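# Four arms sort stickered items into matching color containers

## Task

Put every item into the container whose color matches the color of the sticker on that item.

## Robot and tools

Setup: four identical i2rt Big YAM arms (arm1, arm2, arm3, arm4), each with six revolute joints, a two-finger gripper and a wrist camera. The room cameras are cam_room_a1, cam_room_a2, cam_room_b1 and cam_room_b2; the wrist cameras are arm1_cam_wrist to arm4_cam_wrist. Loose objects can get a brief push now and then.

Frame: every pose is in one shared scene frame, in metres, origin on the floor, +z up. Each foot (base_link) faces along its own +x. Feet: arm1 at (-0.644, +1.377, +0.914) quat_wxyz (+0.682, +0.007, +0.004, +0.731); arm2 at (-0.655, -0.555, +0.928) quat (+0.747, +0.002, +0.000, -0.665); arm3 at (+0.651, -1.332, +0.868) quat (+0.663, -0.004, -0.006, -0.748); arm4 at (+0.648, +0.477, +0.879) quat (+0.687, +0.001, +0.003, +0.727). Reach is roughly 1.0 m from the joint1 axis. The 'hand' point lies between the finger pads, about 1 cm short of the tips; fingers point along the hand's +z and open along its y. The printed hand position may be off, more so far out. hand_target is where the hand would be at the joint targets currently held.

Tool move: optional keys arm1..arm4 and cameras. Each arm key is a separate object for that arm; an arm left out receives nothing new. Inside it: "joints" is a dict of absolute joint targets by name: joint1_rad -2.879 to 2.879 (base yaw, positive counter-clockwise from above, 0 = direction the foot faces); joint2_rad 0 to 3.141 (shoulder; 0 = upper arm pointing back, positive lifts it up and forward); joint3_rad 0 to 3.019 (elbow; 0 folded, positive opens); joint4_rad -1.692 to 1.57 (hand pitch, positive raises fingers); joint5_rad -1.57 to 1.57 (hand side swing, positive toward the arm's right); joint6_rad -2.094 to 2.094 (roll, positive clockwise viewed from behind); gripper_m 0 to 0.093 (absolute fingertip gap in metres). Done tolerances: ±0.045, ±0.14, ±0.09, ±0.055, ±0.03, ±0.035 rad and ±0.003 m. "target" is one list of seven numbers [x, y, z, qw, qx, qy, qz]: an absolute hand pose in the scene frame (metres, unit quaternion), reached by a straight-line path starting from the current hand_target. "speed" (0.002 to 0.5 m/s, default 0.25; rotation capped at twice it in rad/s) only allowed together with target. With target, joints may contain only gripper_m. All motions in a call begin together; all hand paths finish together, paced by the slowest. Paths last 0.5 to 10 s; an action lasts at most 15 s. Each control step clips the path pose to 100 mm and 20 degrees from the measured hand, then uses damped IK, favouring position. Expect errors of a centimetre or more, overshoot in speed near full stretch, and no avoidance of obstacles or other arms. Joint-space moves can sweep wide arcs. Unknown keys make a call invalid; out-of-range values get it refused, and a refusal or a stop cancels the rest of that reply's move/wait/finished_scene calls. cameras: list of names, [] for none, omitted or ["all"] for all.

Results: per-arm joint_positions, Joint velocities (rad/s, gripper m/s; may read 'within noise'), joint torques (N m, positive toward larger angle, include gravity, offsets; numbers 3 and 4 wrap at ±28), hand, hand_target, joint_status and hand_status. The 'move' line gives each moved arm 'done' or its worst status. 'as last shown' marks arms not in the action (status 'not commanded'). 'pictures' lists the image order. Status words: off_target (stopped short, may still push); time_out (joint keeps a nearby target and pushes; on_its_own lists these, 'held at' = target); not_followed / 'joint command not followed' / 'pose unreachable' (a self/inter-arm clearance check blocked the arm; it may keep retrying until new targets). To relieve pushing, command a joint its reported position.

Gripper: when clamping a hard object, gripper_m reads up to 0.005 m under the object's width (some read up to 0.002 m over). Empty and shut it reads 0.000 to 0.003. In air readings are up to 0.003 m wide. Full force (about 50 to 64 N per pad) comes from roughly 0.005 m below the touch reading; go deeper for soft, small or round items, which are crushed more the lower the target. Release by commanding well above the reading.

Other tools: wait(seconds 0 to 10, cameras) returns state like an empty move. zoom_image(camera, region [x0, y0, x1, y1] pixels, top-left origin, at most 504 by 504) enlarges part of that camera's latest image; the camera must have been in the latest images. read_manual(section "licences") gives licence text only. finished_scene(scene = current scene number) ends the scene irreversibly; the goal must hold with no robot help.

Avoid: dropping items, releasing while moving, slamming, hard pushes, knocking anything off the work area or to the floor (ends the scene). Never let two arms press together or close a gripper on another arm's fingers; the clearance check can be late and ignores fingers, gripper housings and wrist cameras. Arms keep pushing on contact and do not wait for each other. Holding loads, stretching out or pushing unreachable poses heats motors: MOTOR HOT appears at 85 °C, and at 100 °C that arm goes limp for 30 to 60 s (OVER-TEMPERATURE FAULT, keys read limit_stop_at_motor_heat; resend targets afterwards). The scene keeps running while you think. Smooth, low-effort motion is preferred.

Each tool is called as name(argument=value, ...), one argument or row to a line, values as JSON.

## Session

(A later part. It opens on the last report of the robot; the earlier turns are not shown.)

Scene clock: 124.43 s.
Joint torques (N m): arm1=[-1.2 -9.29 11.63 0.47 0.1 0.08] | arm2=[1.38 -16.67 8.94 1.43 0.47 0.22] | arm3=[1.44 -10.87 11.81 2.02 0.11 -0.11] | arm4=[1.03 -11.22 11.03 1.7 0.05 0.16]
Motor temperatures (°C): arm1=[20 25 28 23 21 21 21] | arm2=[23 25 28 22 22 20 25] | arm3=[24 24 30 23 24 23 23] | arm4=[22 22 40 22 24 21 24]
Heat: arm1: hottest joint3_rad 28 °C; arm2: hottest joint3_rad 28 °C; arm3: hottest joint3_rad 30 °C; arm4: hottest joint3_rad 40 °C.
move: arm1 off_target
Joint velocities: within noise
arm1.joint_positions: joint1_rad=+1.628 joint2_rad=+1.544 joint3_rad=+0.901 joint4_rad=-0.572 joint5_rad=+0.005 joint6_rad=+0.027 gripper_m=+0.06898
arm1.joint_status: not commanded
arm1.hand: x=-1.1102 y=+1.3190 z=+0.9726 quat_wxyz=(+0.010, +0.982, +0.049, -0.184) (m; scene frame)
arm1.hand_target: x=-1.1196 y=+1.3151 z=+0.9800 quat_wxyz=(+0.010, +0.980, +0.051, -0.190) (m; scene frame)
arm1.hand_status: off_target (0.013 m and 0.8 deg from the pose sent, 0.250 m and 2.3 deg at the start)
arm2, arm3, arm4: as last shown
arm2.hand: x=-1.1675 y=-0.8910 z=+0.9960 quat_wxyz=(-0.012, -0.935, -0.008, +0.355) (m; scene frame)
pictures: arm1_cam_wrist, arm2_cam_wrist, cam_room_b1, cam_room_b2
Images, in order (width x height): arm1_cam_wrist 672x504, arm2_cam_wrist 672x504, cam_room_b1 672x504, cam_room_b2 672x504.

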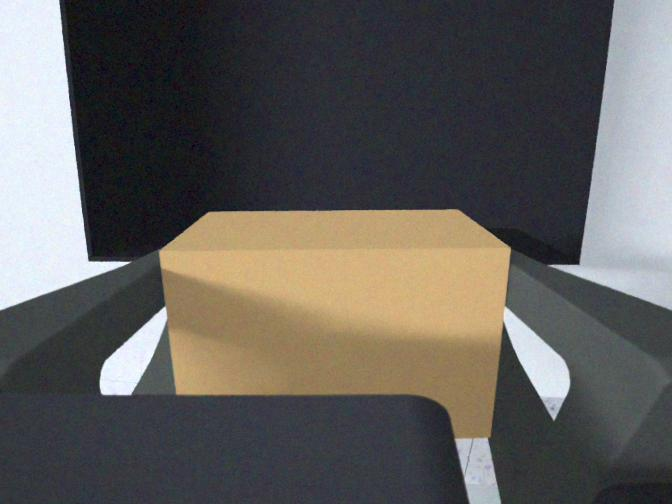

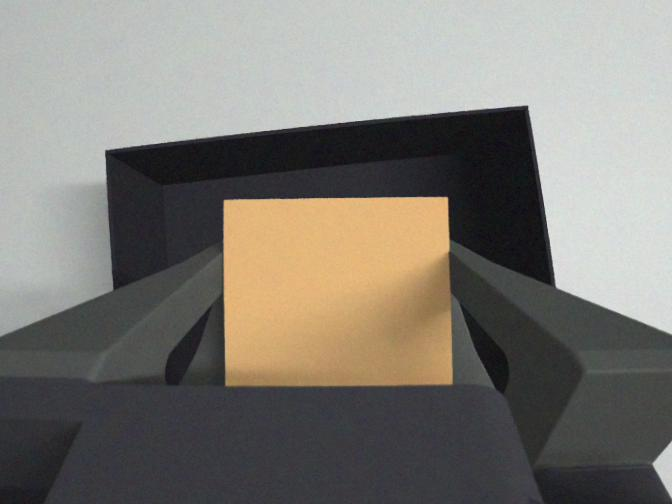

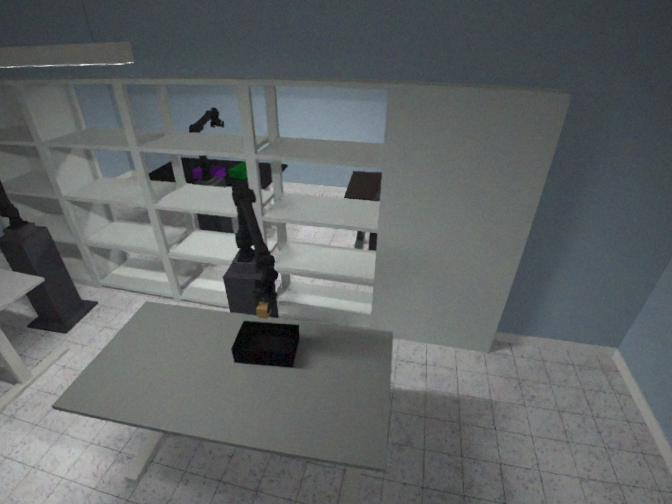

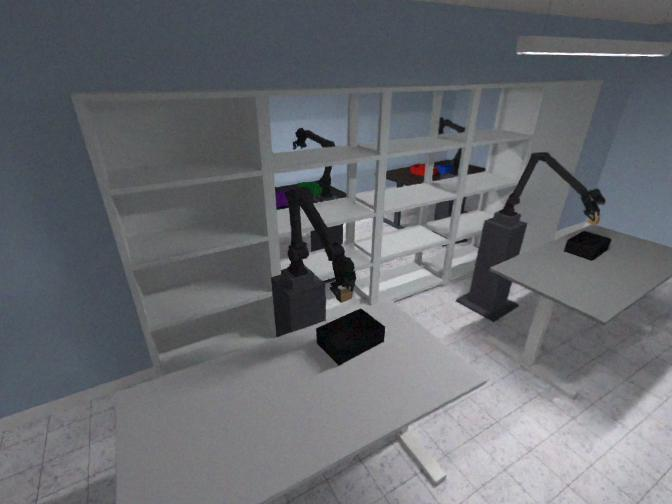

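zoom_image(
  camera="cam_room_b1",
  region=[240, 280, 290, 330],
)

zoom_image(
  camera="cam_room_b2",
  region=[320, 265, 370, 315],
)

zoom_image(
  camera="cam_room_b2",
  region=[570, 190, 620, 240],
)

Scaled by 10.080.

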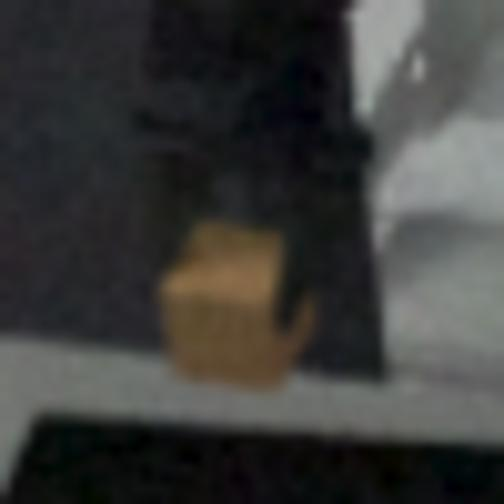

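Scaled by 10.080.

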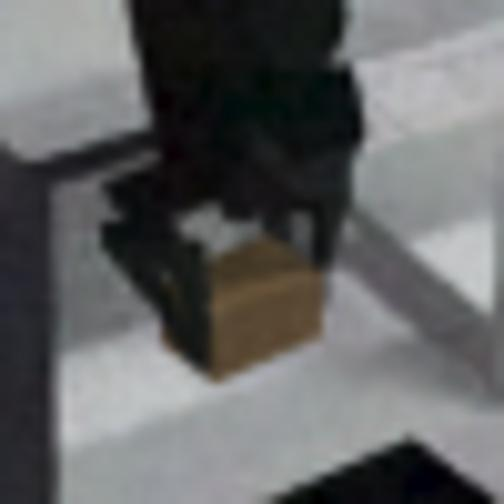

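Scaled by 10.080.

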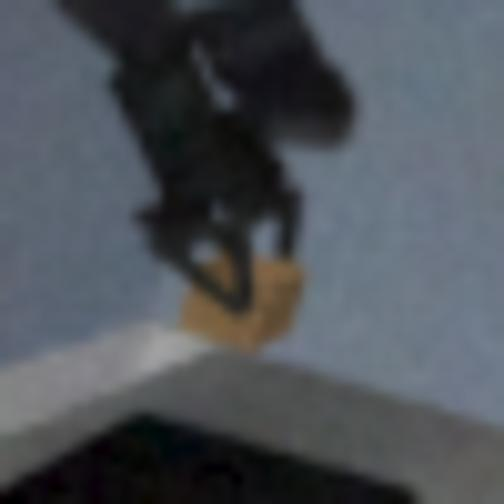

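move(
  arm1={"joints":{"joint4_rad":1.1}},
  arm2={"joints":{"joint4_rad":1.1}},
  cameras=["cam_room_b1","cam_room_b2"],
)

Scene clock: 139.13 s.
Joint torques (N m): arm1=[-1.55 -9.41 12.12 2.4 0.08 0.06] | arm2=[1.38 -16.91 9.25 3.11 -0.06 0.15] | arm3=[1.2 -10.75 11.79 2 0.12 -0.1] | arm4=[0.85 -11.69 11.19 1.65 0.05 0.17]
Motor temperatures (°C): arm1=[20 25 30 23 21 21 22] | arm2=[23 26 29 22 23 20 25] | arm3=[24 24 30 23 24 23 23] | arm4=[22 22 40 22 24 21 24]
Heat: arm1: hottest joint3_rad 30 °C; arm2: hottest joint3_rad 29 °C; arm3: hottest joint3_rad 30 °C; arm4: hottest joint3_rad 40 °C.
move: arm1 done; arm2 done
Joint velocities: within noise
arm1.joint_positions: joint1_rad=+1.628 joint2_rad=+1.545 joint3_rad=+0.901 joint4_rad=+1.079 joint5_rad=+0.005 joint6_rad=+0.027 gripper_m=+0.06898
arm1.joint_status: all done
arm1.hand: x=-1.2416 y=+1.3008 z=+1.3085 quat_wxyz=(+0.063, +0.531, +0.026, -0.845) (m; scene frame)
arm1.hand_target: x=-1.2431 y=+1.2970 z=+1.3244 quat_wxyz=(+0.066, +0.512, +0.026, -0.856) (m; scene frame)
arm1.hand_status: not commanded
arm2.joint_positions: joint1_rad=-0.994 joint2_rad=+1.783 joint3_rad=+1.142 joint4_rad=+1.076 joint5_rad=+0.414 joint6_rad=+0.544 gripper_m=+0.05325
arm2.joint_status: all done
arm2.hand: x=-1.2263 y=-0.9403 z=+1.2815 quat_wxyz=(-0.388, -0.539, +0.133, +0.736) (m; scene frame)
arm2.hand_target: x=-1.2241 y=-0.9444 z=+1.2706 quat_wxyz=(-0.395, -0.539, +0.136, +0.732) (m; scene frame)
arm2.hand_status: not commanded
arm3, arm4: as last shown
pictures: cam_room_b1, cam_room_b2
Images, in order (width x height): cam_room_b1 672x504, cam_room_b2 672x504.

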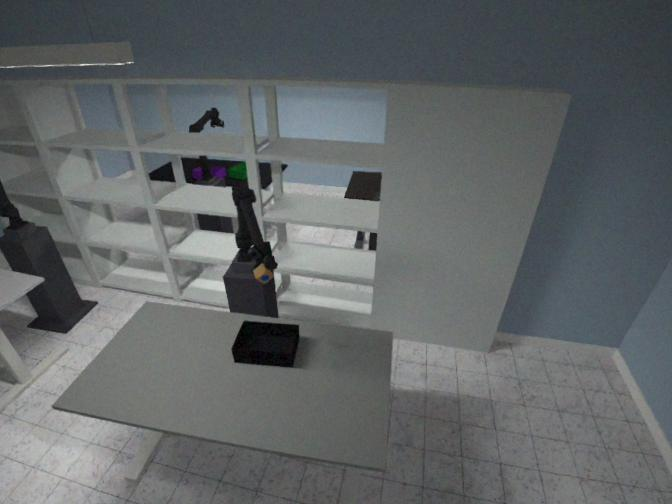

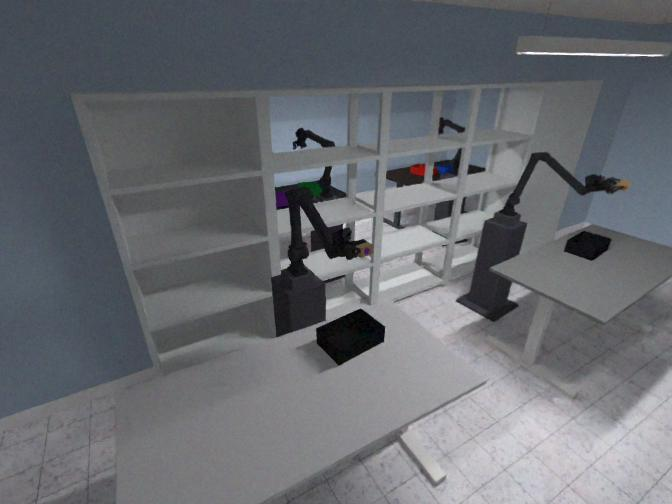

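zoom_image(
  camera="cam_room_b1",
  region=[240, 250, 290, 300],
)

zoom_image(
  camera="cam_room_b2",
  region=[340, 225, 390, 275],
)

Scaled by 10.080.

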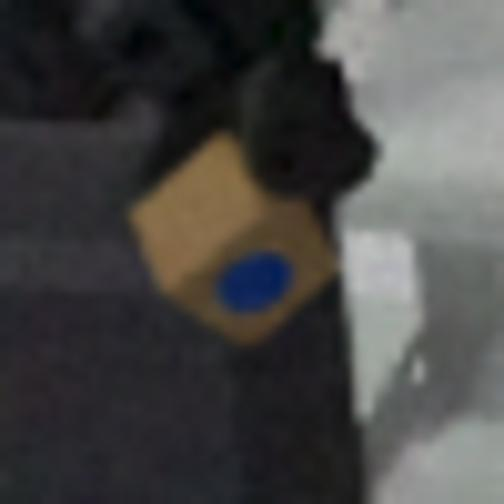

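Scaled by 10.080.

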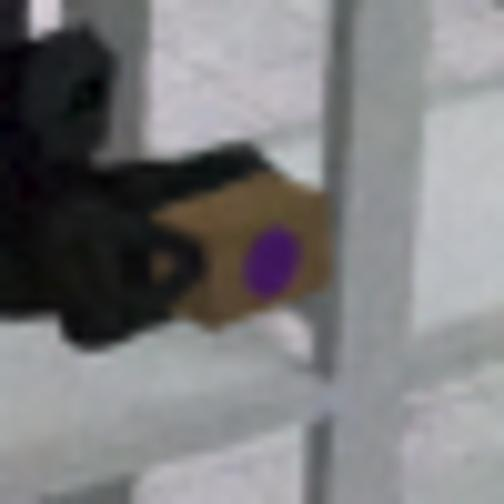

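move(
  arm1={"joints":{"joint1_rad":-2.25,"joint2_rad":0.8,"joint3_rad":0.77,"joint4_rad":-0.83,"joint5_rad":0,"joint6_rad":0}},
  arm2={"joints":{"joint1_rad":0.92,"joint2_rad":0.8,"joint3_rad":0.77,"joint4_rad":-0.83,"joint5_rad":0,"joint6_rad":0}},
  arm3={"joints":{"joint1_rad":-1.97,"joint2_rad":0.82,"joint3_rad":0.77,"joint4_rad":-0.83}},
  arm4={"joints":{"joint1_rad":0.9,"joint2_rad":0.82,"joint3_rad":0.77,"joint4_rad":-0.83}},
  cameras=["arm1_cam_wrist","arm2_cam_wrist"],
)

move(
  arm1={"target":[-0.12,1.014,1.12,0.2628,0.2891,0.9168,-0.0829],"speed":0.3},
  arm2={"target":[-0.12,-0.87,1.15,0.3458,0.2417,0.9022,-0.0927],"speed":0.3},
  cameras=[],
)

move(
  arm1={"target":[0.02,0.917,1.1,0.2628,0.2891,0.9168,-0.0829],"speed":0.25},
  arm2={"target":[0.022,-0.952,1.135,0.3458,0.2417,0.9022,-0.0927],"speed":0.25},
  cameras=["arm1_cam_wrist","arm2_cam_wrist"],
)

Scene clock: 173.43 s.
Joint torques (N m): arm1=[-2.2 -1.49 13.09 1.09 -0.05 -0.03] | arm2=[0.91 -5.48 11.23 1.61 0.1 -0.07] | arm3=[0.67 -5.01 9.95 1.5 -0.08 -0.11] | arm4=[0.79 -4.48 10.13 1.33 0.14 0.11]
Motor temperatures (°C): arm1=[20 25 33 23 21 21 22] | arm2=[23 26 29 22 22 20 25] | arm3=[24 24 31 23 24 23 23] | arm4=[22 22 41 22 24 21 24]
Heat: arm1: hottest joint3_rad 33 °C; arm2: hottest joint3_rad 29 °C; arm3: hottest joint3_rad 31 °C; arm4: hottest joint3_rad 41 °C.
move: arm1 done; arm2 done; arm3 done; arm4 done
Joint velocities: within noise
arm1.joint_positions: joint1_rad=-2.245 joint2_rad=+0.809 joint3_rad=+0.755 joint4_rad=-0.822 joint5_rad=+0.002 joint6_rad=+0.006 gripper_m=+0.06903
arm1.joint_status: all done
arm1.hand: x=-0.3541 y=+1.1776 z=+1.1508 quat_wxyz=(-0.317, -0.283, -0.899, +0.102) (m; scene frame)
arm1.hand_target: x=-0.3541 y=+1.1762 z=+1.1608 quat_wxyz=(-0.325, -0.281, -0.897, +0.106) (m; scene frame)
arm1.hand_status: not commanded
arm2.joint_positions: joint1_rad=+0.918 joint2_rad=+0.809 joint3_rad=+0.777 joint4_rad=-0.818 joint5_rad=-0.003 joint6_rad=+0.014 gripper_m=+0.05320
arm2.joint_status: all done
arm2.hand: x=-0.3515 y=-0.7367 z=+1.1826 quat_wxyz=(-0.341, -0.254, -0.901, +0.088) (m; scene frame)
arm2.hand_target: x=-0.3554 y=-0.7340 z=+1.1796 quat_wxyz=(-0.336, -0.248, -0.904, +0.090) (m; scene frame)
arm2.hand_status: not commanded
arm3.joint_positions: joint1_rad=-1.961 joint2_rad=+0.828 joint3_rad=+0.769 joint4_rad=-0.835 joint5_rad=+0.002 joint6_rad=+0.005 gripper_m=+0.09306
arm3.joint_status: all done
arm3.hand: x=+0.3450 y=-1.1558 z=+1.1057 quat_wxyz=(+0.078, -0.913, +0.243, +0.319) (m; scene frame)
arm3.hand_target: x=+0.3460 y=-1.1533 z=+1.1099 quat_wxyz=(+0.081, -0.910, +0.244, +0.325) (m; scene frame)
arm3.hand_status: not commanded
arm4.joint_positions: joint1_rad=+0.899 joint2_rad=+0.824 joint3_rad=+0.759 joint4_rad=-0.840 joint5_rad=-0.002 joint6_rad=-0.011 gripper_m=+0.09311
arm4.joint_status: all done
arm4.hand: x=+0.3654 y=+0.6790 z=+1.1163 quat_wxyz=(-0.098, +0.902, -0.282, -0.313) (m; scene frame)
arm4.hand_target: x=+0.3622 y=+0.6811 z=+1.1250 quat_wxyz=(-0.100, +0.896, -0.285, -0.324) (m; scene frame)
arm4.hand_status: not commanded
pictures: arm1_cam_wrist, arm2_cam_wrist
Images, in order (width x height): arm1_cam_wrist 672x504, arm2_cam_wrist 672x504.

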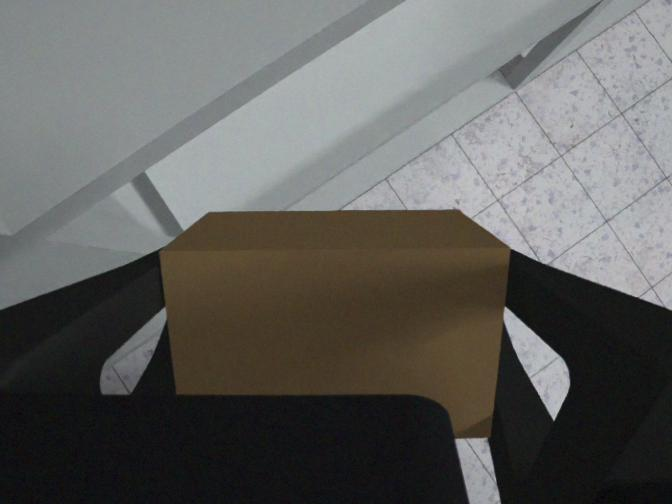

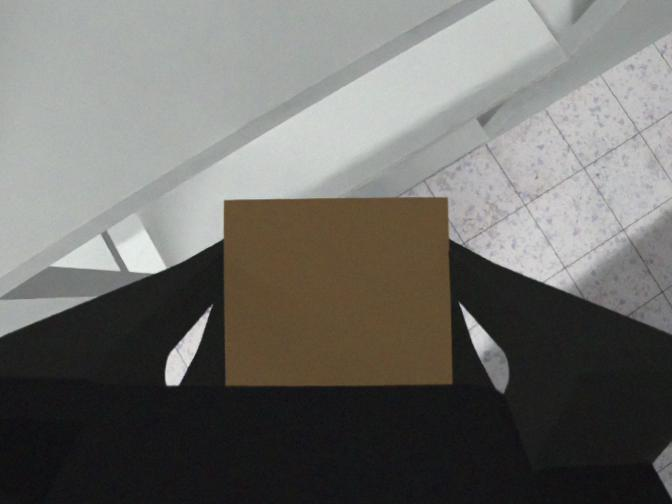

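Scene clock: 175.10 s.
Joint torques (N m): arm1=[-2.49 -13.8 16.85 0.99 -0.05 0.02] | arm2=[1.2 -15.33 16.61 2.61 0.06 -0.08] | arm3=[0.67 -4.95 9.96 1.5 -0.08 -0.11] | arm4=[1.03 -4.25 10.17 1.35 0.15 0.13]
Motor temperatures (°C): arm1=[20 25 34 23 21 21 22] | arm2=[23 26 30 22 22 20 25] | arm3=[24 24 31 23 24 23 23] | arm4=[22 22 41 22 24 21 24]
Heat: arm1: hottest joint3_rad 34 °C; arm2: hottest joint3_rad 30 °C; arm3: hottest joint3_rad 31 °C; arm4: hottest joint3_rad 41 °C.
move: arm1 off_target; arm2 off_target
Joint velocities: within noise
arm1.joint_positions: joint1_rad=-2.245 joint2_rad=+1.671 joint3_rad=+1.393 joint4_rad=-0.780 joint5_rad=-0.003 joint6_rad=+0.006 gripper_m=+0.06902
arm1.joint_status: not commanded
arm1.hand: x=-0.1353 y=+1.0264 z=+1.0865 quat_wxyz=(-0.235, -0.291, -0.924, +0.075) (m; scene frame)
arm1.hand_target: x=-0.1217 y=+1.0151 z=+1.1204 quat_wxyz=(-0.263, -0.289, -0.917, +0.083) (m; scene frame)
arm1.hand_status: off_target (0.039 m and 3.4 deg from the pose sent, 0.287 m and 7.0 deg at the start)
arm2.joint_positions: joint1_rad=+0.918 joint2_rad=+1.553 joint3_rad=+1.220 joint4_rad=-0.575 joint5_rad=-0.003 joint6_rad=+0.008 gripper_m=+0.05320
arm2.joint_status: not commanded
arm2.hand: x=-0.1437 y=-0.8599 z=+1.1193 quat_wxyz=(-0.314, -0.254, -0.911, +0.082) (m; scene frame)
arm2.hand_target: x=-0.1223 y=-0.8686 z=+1.1505 quat_wxyz=(-0.346, -0.242, -0.902, +0.093) (m; scene frame)
arm2.hand_status: off_target (0.040 m and 4.2 deg from the pose sent, 0.269 m and 1.6 deg at the start)
arm3, arm4: as last shown
pictures: none
No camera images: "cameras" was empty.

Scene clock: 176.73 s.
Joint torques (N m): arm1=[-1.79 -19.78 17.69 1.03 0.01 0.03] | arm2=[1.49 -21.48 17.4 1.54 0.09 -0.06] | arm3=[0.73 -5.07 9.96 1.46 -0.08 -0.11] | arm4=[0.62 -4.31 10 1.33 0.15 0.11]
Motor temperatures (°C): arm1=[20 25 34 23 21 21 22] | arm2=[23 26 31 22 22 20 25] | arm3=[24 24 31 23 24 23 23] | arm4=[22 22 41 22 24 21 24]
Heat: arm1: hottest joint3_rad 34 °C; arm2: hottest joint3_rad 31 °C; arm3: hottest joint3_rad 31 °C; arm4: hottest joint3_rad 41 °C.
move: arm1 off_target; arm2 off_target
Joint velocities: within noise
arm1.joint_positions: joint1_rad=-2.245 joint2_rad=+2.152 joint3_rad=+2.074 joint4_rad=-0.976 joint5_rad=-0.003 joint6_rad=+0.006 gripper_m=+0.06902
arm1.joint_status: not commanded
arm1.hand: x=+0.0070 y=+0.9277 z=+1.0684 quat_wxyz=(-0.237, -0.291, -0.924, +0.075) (m; scene frame)
arm1.hand_target: x=+0.0181 y=+0.9182 z=+1.1001 quat_wxyz=(-0.263, -0.289, -0.917, +0.083) (m; scene frame)
arm1.hand_status: off_target (0.036 m and 3.3 deg from the pose sent, 0.191 m and 3.5 deg at the start)
arm2.joint_positions: joint1_rad=+0.918 joint2_rad=+1.977 joint3_rad=+1.778 joint4_rad=-0.675 joint5_rad=-0.003 joint6_rad=+0.008 gripper_m=+0.05320
arm2.joint_status: not commanded
arm2.hand: x=+0.0033 y=-0.9472 z=+1.1155 quat_wxyz=(-0.330, -0.253, -0.905, +0.086) (m; scene frame)
arm2.hand_target: x=+0.0204 y=-0.9510 z=+1.1351 quat_wxyz=(-0.346, -0.242, -0.902, +0.093) (m; scene frame)
arm2.hand_status: off_target (0.027 m and 2.3 deg from the pose sent, 0.190 m and 4.2 deg at the start)
arm3, arm4: as last shown
pictures: arm1_cam_wrist, arm2_cam_wrist
Images, in order (width x height): arm1_cam_wrist 672x504, arm2_cam_wrist 672x504.

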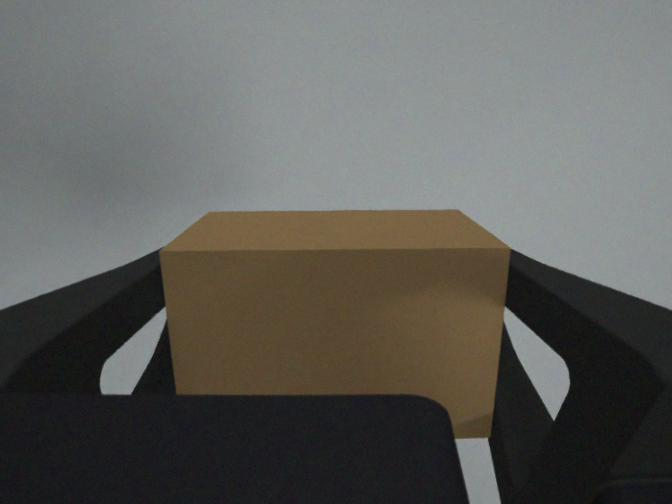

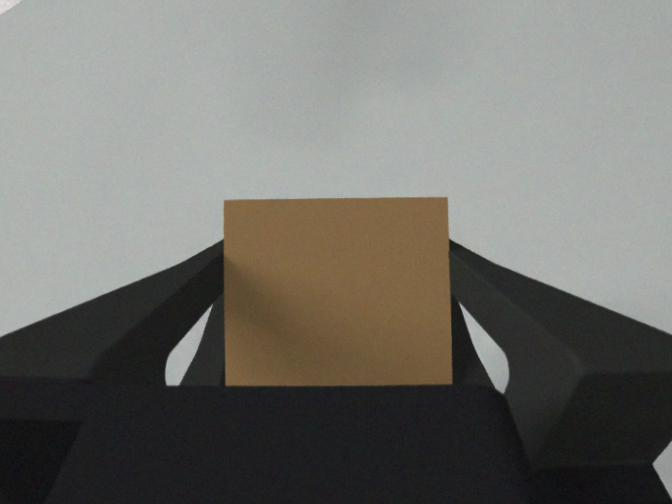

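move(
  arm1={"target":[0.018,0.917,1.045,0.1984,0.2941,0.9327,-0.0625],"speed":0.15},
  arm2={"target":[0.02,-0.953,1.06,0.3458,0.2417,0.9022,-0.0927],"speed":0.15},
  cameras=[],
)

move(
  arm1={"target":[0.018,0.917,1.0,0.1984,0.2941,0.9327,-0.0625],"speed":0.08},
  arm2={"target":[0.02,-0.953,1.012,0.3458,0.2417,0.9022,-0.0927],"speed":0.08},
  cameras=["arm1_cam_wrist","arm2_cam_wrist"],
)

Scene clock: 183.60 s.
Joint torques (N m): arm1=[-2.08 -21.77 17.14 0.65 -0.09 0.02] | arm2=[1.08 -22.07 11.15 3 -0.02 -0.08] | arm3=[0.62 -5.07 9.96 1.47 -0.07 -0.1] | arm4=[0.38 -4.48 10.04 1.36 0.16 0.18]
Motor temperatures (°C): arm1=[20 25 36 23 21 21 22] | arm2=[23 26 32 22 22 20 25] | arm3=[24 24 32 23 24 23 23] | arm4=[22 22 41 22 24 21 24]
Heat: arm1: hottest joint3_rad 36 °C; arm2: hottest joint3_rad 32 °C; arm3: hottest joint3_rad 32 °C; arm4: hottest joint3_rad 41 °C.
move: arm1 off_target; arm2 off_target
Joint velocities: within noise
arm1.joint_positions: joint1_rad=-2.245 joint2_rad=+2.269 joint3_rad=+2.169 joint4_rad=-1.098 joint5_rad=-0.004 joint6_rad=+0.006 gripper_m=+0.06902
arm1.joint_status: not commanded
arm1.hand: x=+0.0050 y=+0.9289 z=+1.0130 quat_wxyz=(-0.170, -0.296, -0.938, +0.054) (m; scene frame)
arm1.hand_target: x=+0.0162 y=+0.9181 z=+1.0453 quat_wxyz=(-0.199, -0.294, -0.933, +0.063) (m; scene frame)
arm1.hand_status: off_target (0.037 m and 3.4 deg from the pose sent, 0.028 m and 4.7 deg at the start)
arm2.joint_positions: joint1_rad=+0.918 joint2_rad=+2.028 joint3_rad=+1.731 joint4_rad=-0.540 joint5_rad=-0.003 joint6_rad=+0.006 gripper_m=+0.05320
arm2.joint_status: not commanded
arm2.hand: x=+0.0152 y=-0.9540 z=+1.0739 quat_wxyz=(-0.347, -0.250, -0.899, +0.091) (m; scene frame)
arm2.hand_target: x=+0.0196 y=-0.9528 z=+1.0600 quat_wxyz=(-0.346, -0.242, -0.902, +0.093) (m; scene frame)
arm2.hand_status: off_target (0.015 m and 1.0 deg from the pose sent, 0.058 m and 2.3 deg at the start)
arm3, arm4: as last shown
pictures: none
No camera images: "cameras" was empty.

Scene clock: 184.83 s.
Joint torques (N m): arm1=[-1.67 -20.25 11.56 1.89 -0.06 0.01] | arm2=[1.14 -21.13 10.5 2.88 -0.06 -0.05] | arm3=[0.62 -5.07 9.94 1.44 -0.08 -0.11] | arm4=[1.08 -4.84 10.15 1.31 0.14 0.16]
Motor temperatures (°C): arm1=[20 25 35 23 21 21 22] | arm2=[23 26 32 22 22 20 25] | arm3=[24 24 32 23 24 23 23] | arm4=[22 22 40 22 24 21 24]
Heat: arm1: hottest joint3_rad 35 °C; arm2: hottest joint3_rad 32 °C; arm3: hottest joint3_rad 32 °C; arm4: hottest joint3_rad 40 °C.
move: arm1 done; arm2 off_target
Joint velocities: within noise
arm1.joint_positions: joint1_rad=-2.245 joint2_rad=+2.277 joint3_rad=+2.157 joint4_rad=-1.024 joint5_rad=-0.004 joint6_rad=+0.006 gripper_m=+0.06902
arm1.joint_status: not commanded
arm1.hand: x=+0.0157 y=+0.9215 z=+1.0071 quat_wxyz=(-0.195, -0.294, -0.934, +0.062) (m; scene frame)
arm1.hand_target: x=+0.0178 y=+0.9170 z=+1.0001 quat_wxyz=(-0.198, -0.294, -0.933, +0.063) (m; scene frame)
arm1.hand_status: done (0.009 m and 0.4 deg from the pose sent, 0.022 m and 3.4 deg at the start)
arm2.joint_positions: joint1_rad=+0.918 joint2_rad=+2.063 joint3_rad=+1.678 joint4_rad=-0.433 joint5_rad=-0.002 joint6_rad=+0.003 gripper_m=+0.05319
arm2.joint_status: not commanded
arm2.hand: x=+0.0178 y=-0.9555 z=+1.0377 quat_wxyz=(-0.356, -0.248, -0.896, +0.094) (m; scene frame)
arm2.hand_target: x=+0.0191 y=-0.9526 z=+1.0123 quat_wxyz=(-0.346, -0.242, -0.902, +0.093) (m; scene frame)
arm2.hand_status: off_target (0.026 m and 1.5 deg from the pose sent, 0.062 m and 1.0 deg at the start)
arm3, arm4: as last shown
pictures: arm1_cam_wrist, arm2_cam_wrist
Images, in order (width x height): arm1_cam_wrist 672x504, arm2_cam_wrist 672x504.

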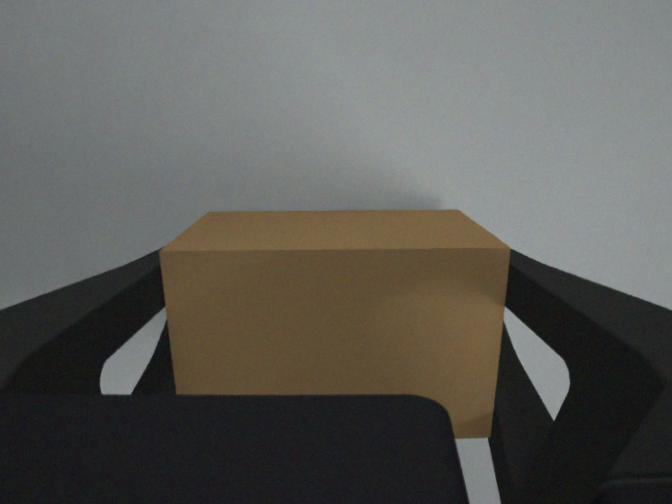

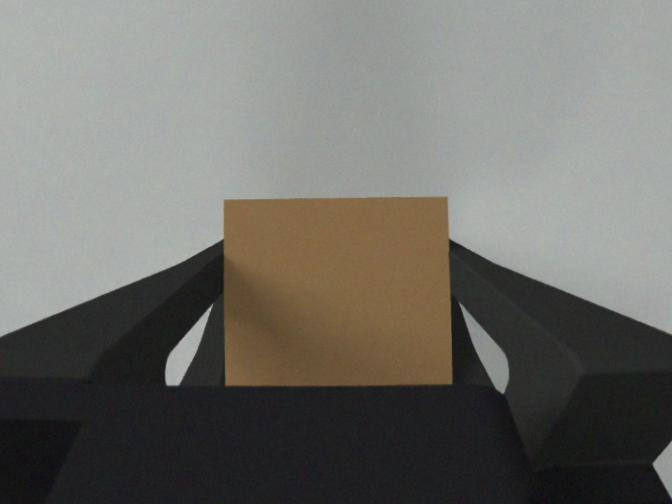

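move(
  arm1={"target":[0.018,0.917,0.983,0.1984,0.2941,0.9327,-0.0625],"speed":0.06},
  arm2={"target":[0.02,-0.953,1.0,0.3458,0.2417,0.9022,-0.0927],"speed":0.06},
  cameras=[],
)

move(
  arm1={"joints":{"gripper_m":0.093}},
  arm2={"joints":{"gripper_m":0.093}},
  cameras=["arm1_cam_wrist","arm2_cam_wrist"],
)

Scene clock: 190.17 s.
Joint torques (N m): arm1=[-2.08 -20.25 9.95 1.57 0.05 0.01] | arm2=[1.14 -20.19 9.83 3.03 -0.05 -0.06] | arm3=[0.62 -4.89 9.96 1.5 -0.08 -0.11] | arm4=[1.08 -4.13 10.11 1.22 0.17 0.14]
Motor temperatures (°C): arm1=[20 25 35 23 21 21 22] | arm2=[23 26 33 22 22 20 25] | arm3=[24 24 32 23 24 23 23] | arm4=[22 22 40 22 24 21 24]
Heat: arm1: hottest joint3_rad 35 °C; arm2: hottest joint3_rad 33 °C; arm3: hottest joint3_rad 32 °C; arm4: hottest joint3_rad 40 °C.
move: arm1 off_target; arm2 off_target
Joint velocities: within noise
arm1.joint_positions: joint1_rad=-2.245 joint2_rad=+2.277 joint3_rad=+2.145 joint4_rad=-0.987 joint5_rad=-0.006 joint6_rad=+0.006 gripper_m=+0.06902
arm1.joint_status: not commanded
arm1.hand: x=+0.0200 y=+0.9188 z=+1.0053 quat_wxyz=(-0.207, -0.293, -0.931, +0.065) (m; scene frame)
arm1.hand_target: x=+0.0174 y=+0.9173 z=+0.9832 quat_wxyz=(-0.198, -0.294, -0.933, +0.062) (m; scene frame)
arm1.hand_status: off_target (0.023 m and 1.1 deg from the pose sent, 0.025 m and 0.4 deg at the start)
arm2.joint_positions: joint1_rad=+0.918 joint2_rad=+2.063 joint3_rad=+1.672 joint4_rad=-0.410 joint5_rad=-0.002 joint6_rad=+0.003 gripper_m=+0.05319
arm2.joint_status: not commanded
arm2.hand: x=+0.0196 y=-0.9566 z=+1.0381 quat_wxyz=(-0.363, -0.247, -0.893, +0.096) (m; scene frame)
arm2.hand_target: x=+0.0185 y=-0.9522 z=+1.0008 quat_wxyz=(-0.346, -0.242, -0.902, +0.093) (m; scene frame)
arm2.hand_status: off_target (0.038 m and 2.3 deg from the pose sent, 0.038 m and 1.5 deg at the start)
arm3, arm4: as last shown
pictures: none
No camera images: "cameras" was empty.

Scene clock: 190.73 s.
Joint torques (N m): arm1=[-2.14 -18.96 10.45 1.48 -0.03 0] | arm2=[1.2 -20.66 9.84 2.92 -0.06 -0.05] | arm3=[0.73 -4.89 9.95 1.51 -0.08 -0.1] | arm4=[1.14 -4.37 10.09 1.4 0.12 0.17]
Motor temperatures (°C): arm1=[20 25 35 23 21 21 22] | arm2=[23 26 33 22 22 20 25] | arm3=[24 24 32 23 24 23 23] | arm4=[22 22 40 22 24 21 24]
Heat: arm1: hottest joint3_rad 35 °C; arm2: hottest joint3_rad 33 °C; arm3: hottest joint3_rad 32 °C; arm4: hottest joint3_rad 40 °C.
move: arm1 done; arm2 done
Joint velocities: within noise
arm1.joint_positions: joint1_rad=-2.249 joint2_rad=+2.277 joint3_rad=+2.139 joint4_rad=-0.980 joint5_rad=-0.004 joint6_rad=+0.009 gripper_m=+0.09296
arm1.joint_status: all done
arm1.hand: x=+0.0179 y=+0.9162 z=+1.0031 quat_wxyz=(-0.207, -0.296, -0.930, +0.066) (m; scene frame)
arm1.hand_target: x=+0.0175 y=+0.9173 z=+0.9833 quat_wxyz=(-0.198, -0.294, -0.933, +0.062) (m; scene frame)
arm1.hand_status: not commanded
arm2.joint_positions: joint1_rad=+0.918 joint2_rad=+2.068 joint3_rad=+1.672 joint4_rad=-0.409 joint5_rad=-0.002 joint6_rad=+0.003 gripper_m=+0.09293
arm2.joint_status: all done
arm2.hand: x=+0.0197 y=-0.9566 z=+1.0348 quat_wxyz=(-0.361, -0.247, -0.894, +0.096) (m; scene frame)
arm2.hand_target: x=+0.0184 y=-0.9522 z=+1.0007 quat_wxyz=(-0.346, -0.242, -0.902, +0.093) (m; scene frame)
arm2.hand_status: not commanded
arm3, arm4: as last shown
pictures: arm1_cam_wrist, arm2_cam_wrist
Images, in order (width x height): arm1_cam_wrist 672x504, arm2_cam_wrist 672x504.

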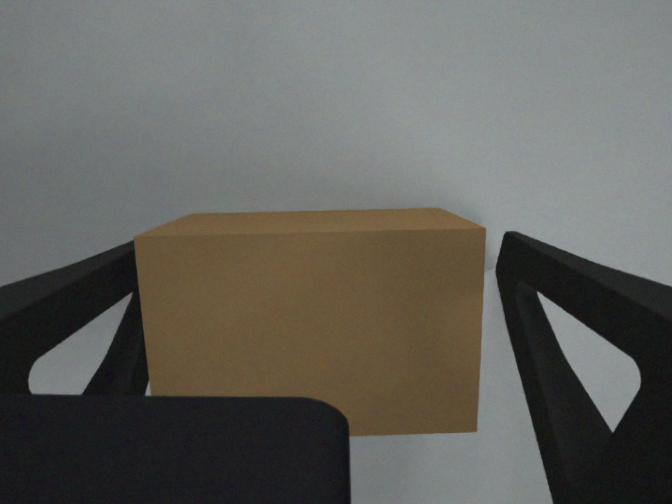

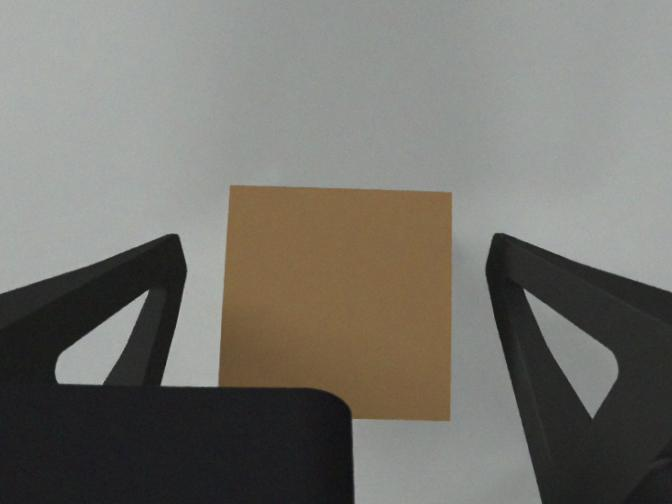

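move(
  arm1={"target":[-0.072,0.98,1.09,0.2628,0.2891,0.9168,-0.0829],"speed":0.3},
  arm2={"target":[-0.076,-0.902,1.12,0.3458,0.2417,0.9022,-0.0927],"speed":0.3},
  cameras=[],
)

move(
  arm1={"joints":{"joint1_rad":-2.25,"joint2_rad":0.8,"joint3_rad":0.77,"joint4_rad":-0.83,"joint5_rad":0,"joint6_rad":0}},
  arm2={"joints":{"joint1_rad":0.92,"joint2_rad":0.8,"joint3_rad":0.77,"joint4_rad":-0.83,"joint5_rad":0,"joint6_rad":0}},
  arm3={"target":[0.1,-1.003,1.15,0.0927,-0.9022,0.2417,0.3458],"speed":0.4},
  arm4={"target":[0.085,0.872,1.15,0.1077,-0.8908,0.2809,0.3414],"speed":0.4},
  cameras=["arm3_cam_wrist","arm4_cam_wrist"],
)

Scene clock: 200.17 s.
Joint torques (N m): arm1=[-1.55 -14.92 11.58 1.83 -0.01 -0.04] | arm2=[0.56 -16.26 10.54 1.68 -0.18 -0.08] | arm3=[0.67 -5.01 9.94 1.48 -0.08 -0.1] | arm4=[0.38 -4.54 10.15 1.4 0.16 0.14]
Motor temperatures (°C): arm1=[20 25 34 23 21 21 22] | arm2=[23 26 32 22 22 20 24] | arm3=[24 24 32 23 24 23 23] | arm4=[22 22 40 22 24 21 24]
Heat: arm1: hottest joint3_rad 34 °C; arm2: hottest joint3_rad 32 °C; arm3: hottest joint3_rad 32 °C; arm4: hottest joint3_rad 40 °C.
move: arm1 done; arm2 off_target
Joint velocities: within noise
arm1.joint_positions: joint1_rad=-2.249 joint2_rad=+1.830 joint3_rad=+1.612 joint4_rad=-0.787 joint5_rad=-0.005 joint6_rad=+0.012 gripper_m=+0.09296
arm1.joint_status: not commanded
arm1.hand: x=-0.0756 y=+0.9825 z=+1.0931 quat_wxyz=(-0.260, -0.293, -0.917, +0.081) (m; scene frame)
arm1.hand_target: x=-0.0720 y=+0.9800 z=+1.0901 quat_wxyz=(-0.263, -0.289, -0.917, +0.083) (m; scene frame)
arm1.hand_status: done (0.005 m and 0.6 deg from the pose sent, 0.140 m and 6.9 deg at the start)
arm2.joint_positions: joint1_rad=+0.918 joint2_rad=+1.695 joint3_rad=+1.419 joint4_rad=-0.509 joint5_rad=-0.005 joint6_rad=+0.000 gripper_m=+0.09293
arm2.joint_status: not commanded
arm2.hand: x=-0.0727 y=-0.9017 z=+1.1480 quat_wxyz=(-0.370, -0.245, -0.891, +0.097) (m; scene frame)
arm2.hand_target: x=-0.0766 y=-0.9016 z=+1.1203 quat_wxyz=(-0.346, -0.242, -0.902, +0.092) (m; scene frame)
arm2.hand_status: off_target (0.028 m and 3.2 deg from the pose sent, 0.139 m and 2.1 deg at the start)
arm3, arm4: as last shown
pictures: none
No camera images: "cameras" was empty.

Scene clock: 201.73 s.
Joint torques (N m): arm1=[-1.67 -1.79 12.37 1.18 0.14 -0.05] | arm2=[0.91 -4.84 10.61 1.66 0.15 0.06] | arm3=[0.62 -16.85 14.22 0.95 0.07 -0.13] | arm4=[1.44 -19.02 12.79 0.51 0.21 0.15]
Motor temperatures (°C): arm1=[20 25 34 23 21 21 22] | arm2=[23 26 32 22 22 20 24] | arm3=[24 24 32 23 24 23 23] | arm4=[22 22 40 22 24 21 24]
Heat: arm1: hottest joint3_rad 34 °C; arm2: hottest joint3_rad 32 °C; arm3: hottest joint3_rad 32 °C; arm4: hottest joint3_rad 40 °C.
move: arm1 done; arm2 done; arm3 off_target; arm4 off_target
Joint velocities: within noise
arm1.joint_positions: joint1_rad=-2.249 joint2_rad=+0.806 joint3_rad=+0.762 joint4_rad=-0.825 joint5_rad=-0.002 joint6_rad=+0.008 gripper_m=+0.09296
arm1.joint_status: all done
arm1.hand: x=-0.3538 y=+1.1766 z=+1.1555 quat_wxyz=(-0.321, -0.285, -0.897, +0.102) (m; scene frame)
arm1.hand_target: x=-0.3542 y=+1.1762 z=+1.1607 quat_wxyz=(-0.325, -0.281, -0.897, +0.106) (m; scene frame)
arm1.hand_status: not commanded
arm2.joint_positions: joint1_rad=+0.918 joint2_rad=+0.802 joint3_rad=+0.786 joint4_rad=-0.820 joint5_rad=-0.004 joint6_rad=+0.000 gripper_m=+0.09293
arm2.joint_status: all done
arm2.hand: x=-0.3510 y=-0.7368 z=+1.1896 quat_wxyz=(-0.348, -0.247, -0.900, +0.092) (m; scene frame)
arm2.hand_target: x=-0.3553 y=-0.7341 z=+1.1800 quat_wxyz=(-0.336, -0.248, -0.904, +0.090) (m; scene frame)
arm2.hand_status: not commanded
arm3.joint_positions: joint1_rad=-1.967 joint2_rad=+1.575 joint3_rad=+1.418 joint4_rad=-0.719 joint5_rad=+0.002 joint6_rad=-0.006 gripper_m=+0.09306
arm3.joint_status: not commanded
arm3.hand: x=+0.1068 y=-1.0181 z=+1.1228 quat_wxyz=(+0.083, -0.910, +0.240, +0.326) (m; scene frame)
arm3.hand_target: x=+0.1013 y=-1.0038 z=+1.1499 quat_wxyz=(+0.093, -0.902, +0.242, +0.346) (m; scene frame)
arm3.hand_status: off_target (0.032 m and 2.7 deg from the pose sent, 0.292 m and 3.8 deg at the start)
arm4.joint_positions: joint1_rad=+0.899 joint2_rad=+1.705 joint3_rad=+1.549 joint4_rad=-0.715 joint5_rad=+0.003 joint6_rad=-0.011 gripper_m=+0.09311
arm4.joint_status: not commanded
arm4.hand: x=+0.0979 y=+0.8687 z=+1.1293 quat_wxyz=(-0.105, +0.896, -0.281, -0.327) (m; scene frame)
arm4.hand_target: x=+0.0860 y=+0.8714 z=+1.1501 quat_wxyz=(-0.108, +0.890, -0.281, -0.342) (m; scene frame)
arm4.hand_status: off_target (0.025 m and 1.8 deg from the pose sent, 0.342 m and 3.7 deg at the start)
pictures: arm3_cam_wrist, arm4_cam_wrist
Images, in order (width x height): arm3_cam_wrist 672x504, arm4_cam_wrist 672x504.

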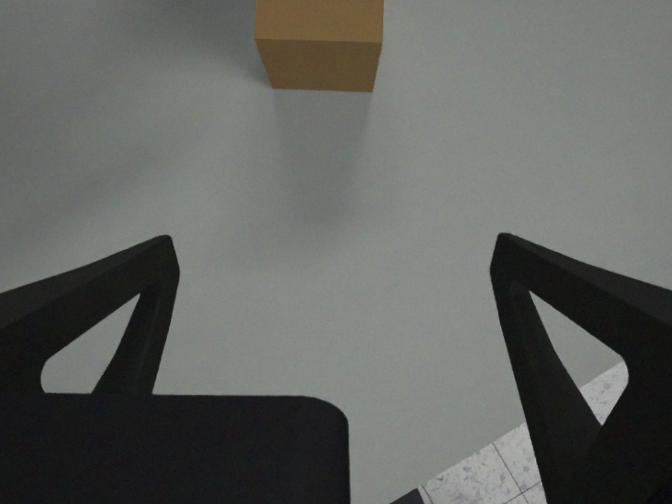

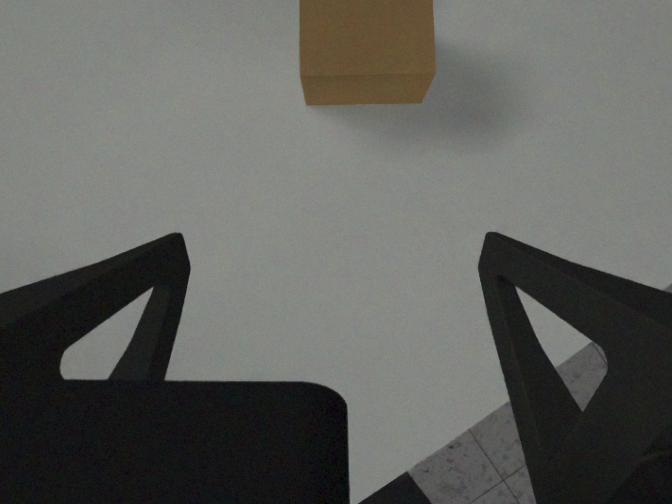

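move(
  arm1={"joints":{"joint1_rad":0}},
  arm2={"joints":{"joint1_rad":0.3}},
  arm3={"target":[0.03,-0.98,1.11,0.0927,-0.9022,0.2417,0.3458],"speed":0.3},
  arm4={"target":[0.03,0.94,1.11,0.1077,-0.8908,0.2809,0.3414],"speed":0.3},
  cameras=["arm3_cam_wrist","arm4_cam_wrist"],
)

Scene clock: 217.13 s.
Joint torques (N m): arm1=[-1.44 -1.44 12.34 1.4 0.09 -0.04] | arm2=[0.5 -4.66 10.62 1.69 0.03 0.06] | arm3=[2.32 -21.25 14.12 1.59 0.11 0.02] | arm4=[0.67 -23.36 13.15 0.62 -0.07 -0.07]
Motor temperatures (°C): arm1=[20 25 34 23 21 21 22] | arm2=[23 26 32 22 22 20 24] | arm3=[24 25 33 23 24 23 23] | arm4=[22 24 42 22 24 21 24]
Heat: arm1: hottest joint3_rad 34 °C; arm2: hottest joint3_rad 32 °C; arm3: hottest joint3_rad 33 °C; arm4: hottest joint3_rad 42 °C.
move: arm1 done; arm2 done; arm3 off_target; arm4 off_target
Joint velocities: within noise
arm1.joint_positions: joint1_rad=-0.004 joint2_rad=+0.806 joint3_rad=+0.762 joint4_rad=-0.825 joint5_rad=-0.002 joint6_rad=+0.006 gripper_m=+0.09299
arm1.joint_status: all done
arm1.hand: x=-0.6621 y=+1.7250 z=+1.1617 quat_wxyz=(-0.230, +0.681, -0.646, -0.258) (m; scene frame)
arm1.hand_target: x=-0.6633 y=+1.7248 z=+1.1670 quat_wxyz=(-0.233, +0.683, -0.641, -0.260) (m; scene frame)
arm1.hand_status: not commanded
arm2.joint_positions: joint1_rad=+0.303 joint2_rad=+0.802 joint3_rad=+0.786 joint4_rad=-0.820 joint5_rad=-0.001 joint6_rad=+0.000 gripper_m=+0.09294
arm2.joint_status: all done
arm2.hand: x=-0.5116 y=-0.8796 z=+1.1888 quat_wxyz=(-0.302, -0.509, -0.783, +0.193) (m; scene frame)
arm2.hand_target: x=-0.5146 y=-0.8754 z=+1.1792 quat_wxyz=(-0.292, -0.512, -0.786, +0.188) (m; scene frame)
arm2.hand_status: not commanded
arm3.joint_positions: joint1_rad=-1.966 joint2_rad=+1.785 joint3_rad=+1.572 joint4_rad=-0.689 joint5_rad=+0.017 joint6_rad=-0.002 gripper_m=+0.09306
arm3.joint_status: not commanded
arm3.hand: x=+0.0483 y=-0.9832 z=+1.0744 quat_wxyz=(+0.086, -0.914, +0.245, +0.313) (m; scene frame)
arm3.hand_target: x=+0.0319 y=-0.9812 z=+1.1103 quat_wxyz=(+0.092, -0.902, +0.242, +0.346) (m; scene frame)
arm3.hand_status: off_target (0.040 m and 4.1 deg from the pose sent, 0.087 m and 2.7 deg at the start)
arm4.joint_positions: joint1_rad=+0.872 joint2_rad=+1.953 joint3_rad=+1.788 joint4_rad=-0.717 joint5_rad=-0.014 joint6_rad=-0.015 gripper_m=+0.09311
arm4.joint_status: not commanded
arm4.hand: x=+0.0400 y=+0.9314 z=+1.0842 quat_wxyz=(-0.100, +0.896, -0.289, -0.323) (m; scene frame)
arm4.hand_target: x=+0.0311 y=+0.9390 z=+1.1100 quat_wxyz=(-0.108, +0.890, -0.281, -0.342) (m; scene frame)
arm4.hand_status: off_target (0.029 m and 2.5 deg from the pose sent, 0.100 m and 1.8 deg at the start)
pictures: arm3_cam_wrist, arm4_cam_wrist
Images, in order (width x height): arm3_cam_wrist 672x504, arm4_cam_wrist 672x504.

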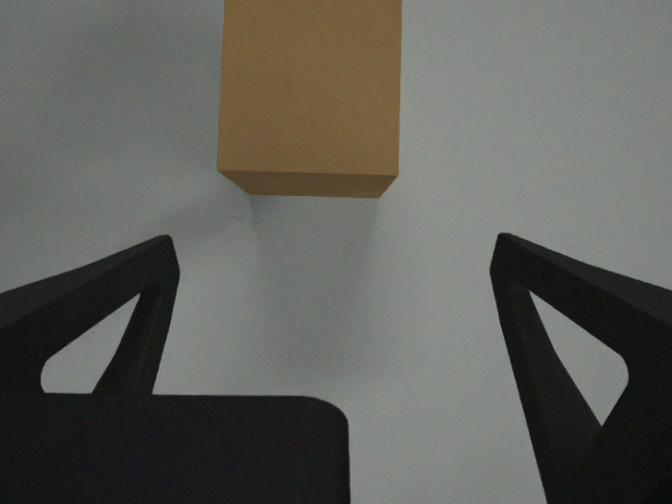

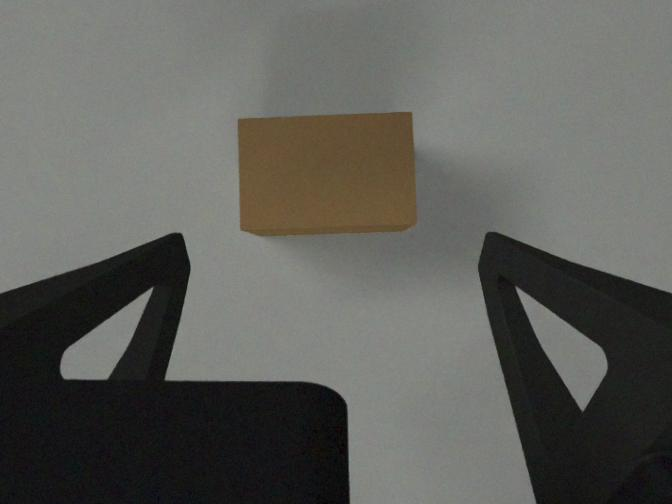

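move(
  arm3={"target":[-0.018,-0.96,1.02,0.0927,-0.9022,0.2417,0.3458],"speed":0.2},
  arm4={"target":[-0.001,0.961,1.0,0.1077,-0.8908,0.2809,0.3414],"speed":0.2},
  cameras=["arm3_cam_wrist","arm4_cam_wrist"],
)

Scene clock: 228.03 s.
Joint torques (N m): arm1=[-0.79 -0.79 12.27 1.21 0.11 -0.02] | arm2=[0.56 -4.84 10.62 1.72 0.03 0.06] | arm3=[2.2 -19.72 12.83 1.69 0.1 -0.05] | arm4=[0.32 -22.01 11.23 1.5 -0.01 -0.01]
Motor temperatures (°C): arm1=[20 25 35 23 21 21 22] | arm2=[23 26 32 22 22 20 24] | arm3=[24 25 35 23 24 23 23] | arm4=[22 25 41 22 24 21 24]
Heat: arm1: hottest joint3_rad 35 °C; arm2: hottest joint3_rad 32 °C; arm3: hottest joint3_rad 35 °C; arm4: hottest joint3_rad 41 °C.
move: arm3 off_target; arm4 off_target
Joint velocities: within noise
arm1, arm2: as last shown
arm3.joint_positions: joint1_rad=-1.960 joint2_rad=+1.939 joint3_rad=+1.632 joint4_rad=-0.540 joint5_rad=+0.024 joint6_rad=+0.011 gripper_m=+0.09301
arm3.joint_status: not commanded
arm3.hand: x=-0.0002 y=-0.9603 z=+1.0213 quat_wxyz=(+0.092, -0.903, +0.247, +0.338) (m; scene frame)
arm3.hand_target: x=-0.0172 y=-0.9606 z=+1.0200 quat_wxyz=(+0.093, -0.902, +0.242, +0.346) (m; scene frame)
arm3.hand_status: off_target (0.018 m and 1.1 deg from the pose sent, 0.089 m and 4.1 deg at the start)
arm4.joint_positions: joint1_rad=+0.878 joint2_rad=+2.087 joint3_rad=+1.795 joint4_rad=-0.552 joint5_rad=-0.015 joint6_rad=-0.022 gripper_m=+0.09304
arm4.joint_status: not commanded
arm4.hand: x=+0.0064 y=+0.9499 z=+1.0130 quat_wxyz=(-0.106, +0.891, -0.281, -0.340) (m; scene frame)
arm4.hand_target: x=+0.0000 y=+0.9603 z=+0.9999 quat_wxyz=(-0.108, +0.891, -0.281, -0.341) (m; scene frame)
arm4.hand_status: off_target (0.019 m and 0.2 deg from the pose sent, 0.098 m and 2.5 deg at the start)
pictures: arm3_cam_wrist, arm4_cam_wrist
Images, in order (width x height): arm3_cam_wrist 672x504, arm4_cam_wrist 672x504.

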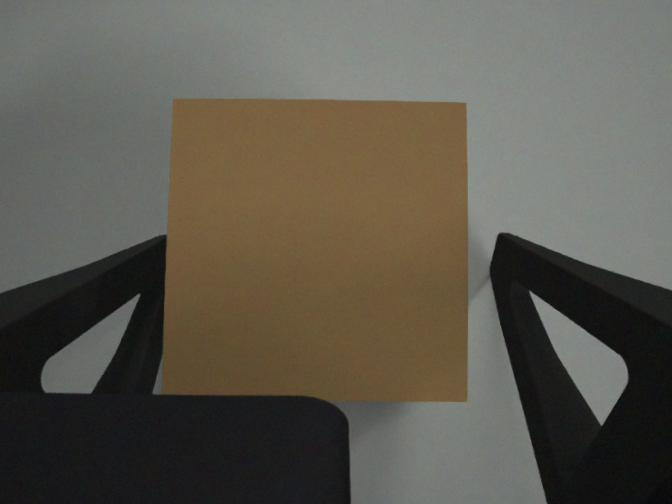

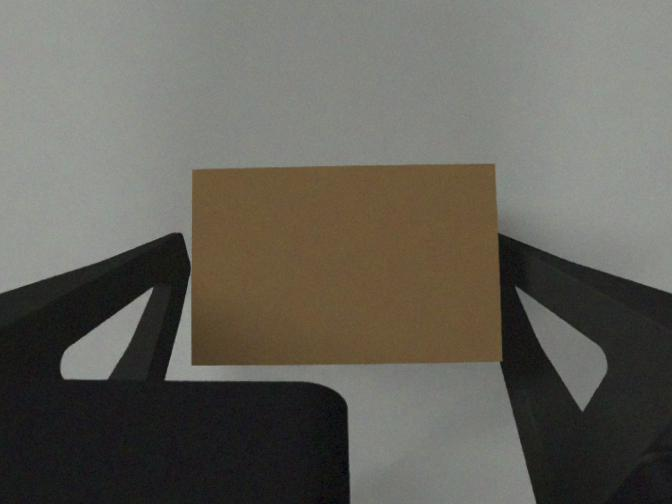

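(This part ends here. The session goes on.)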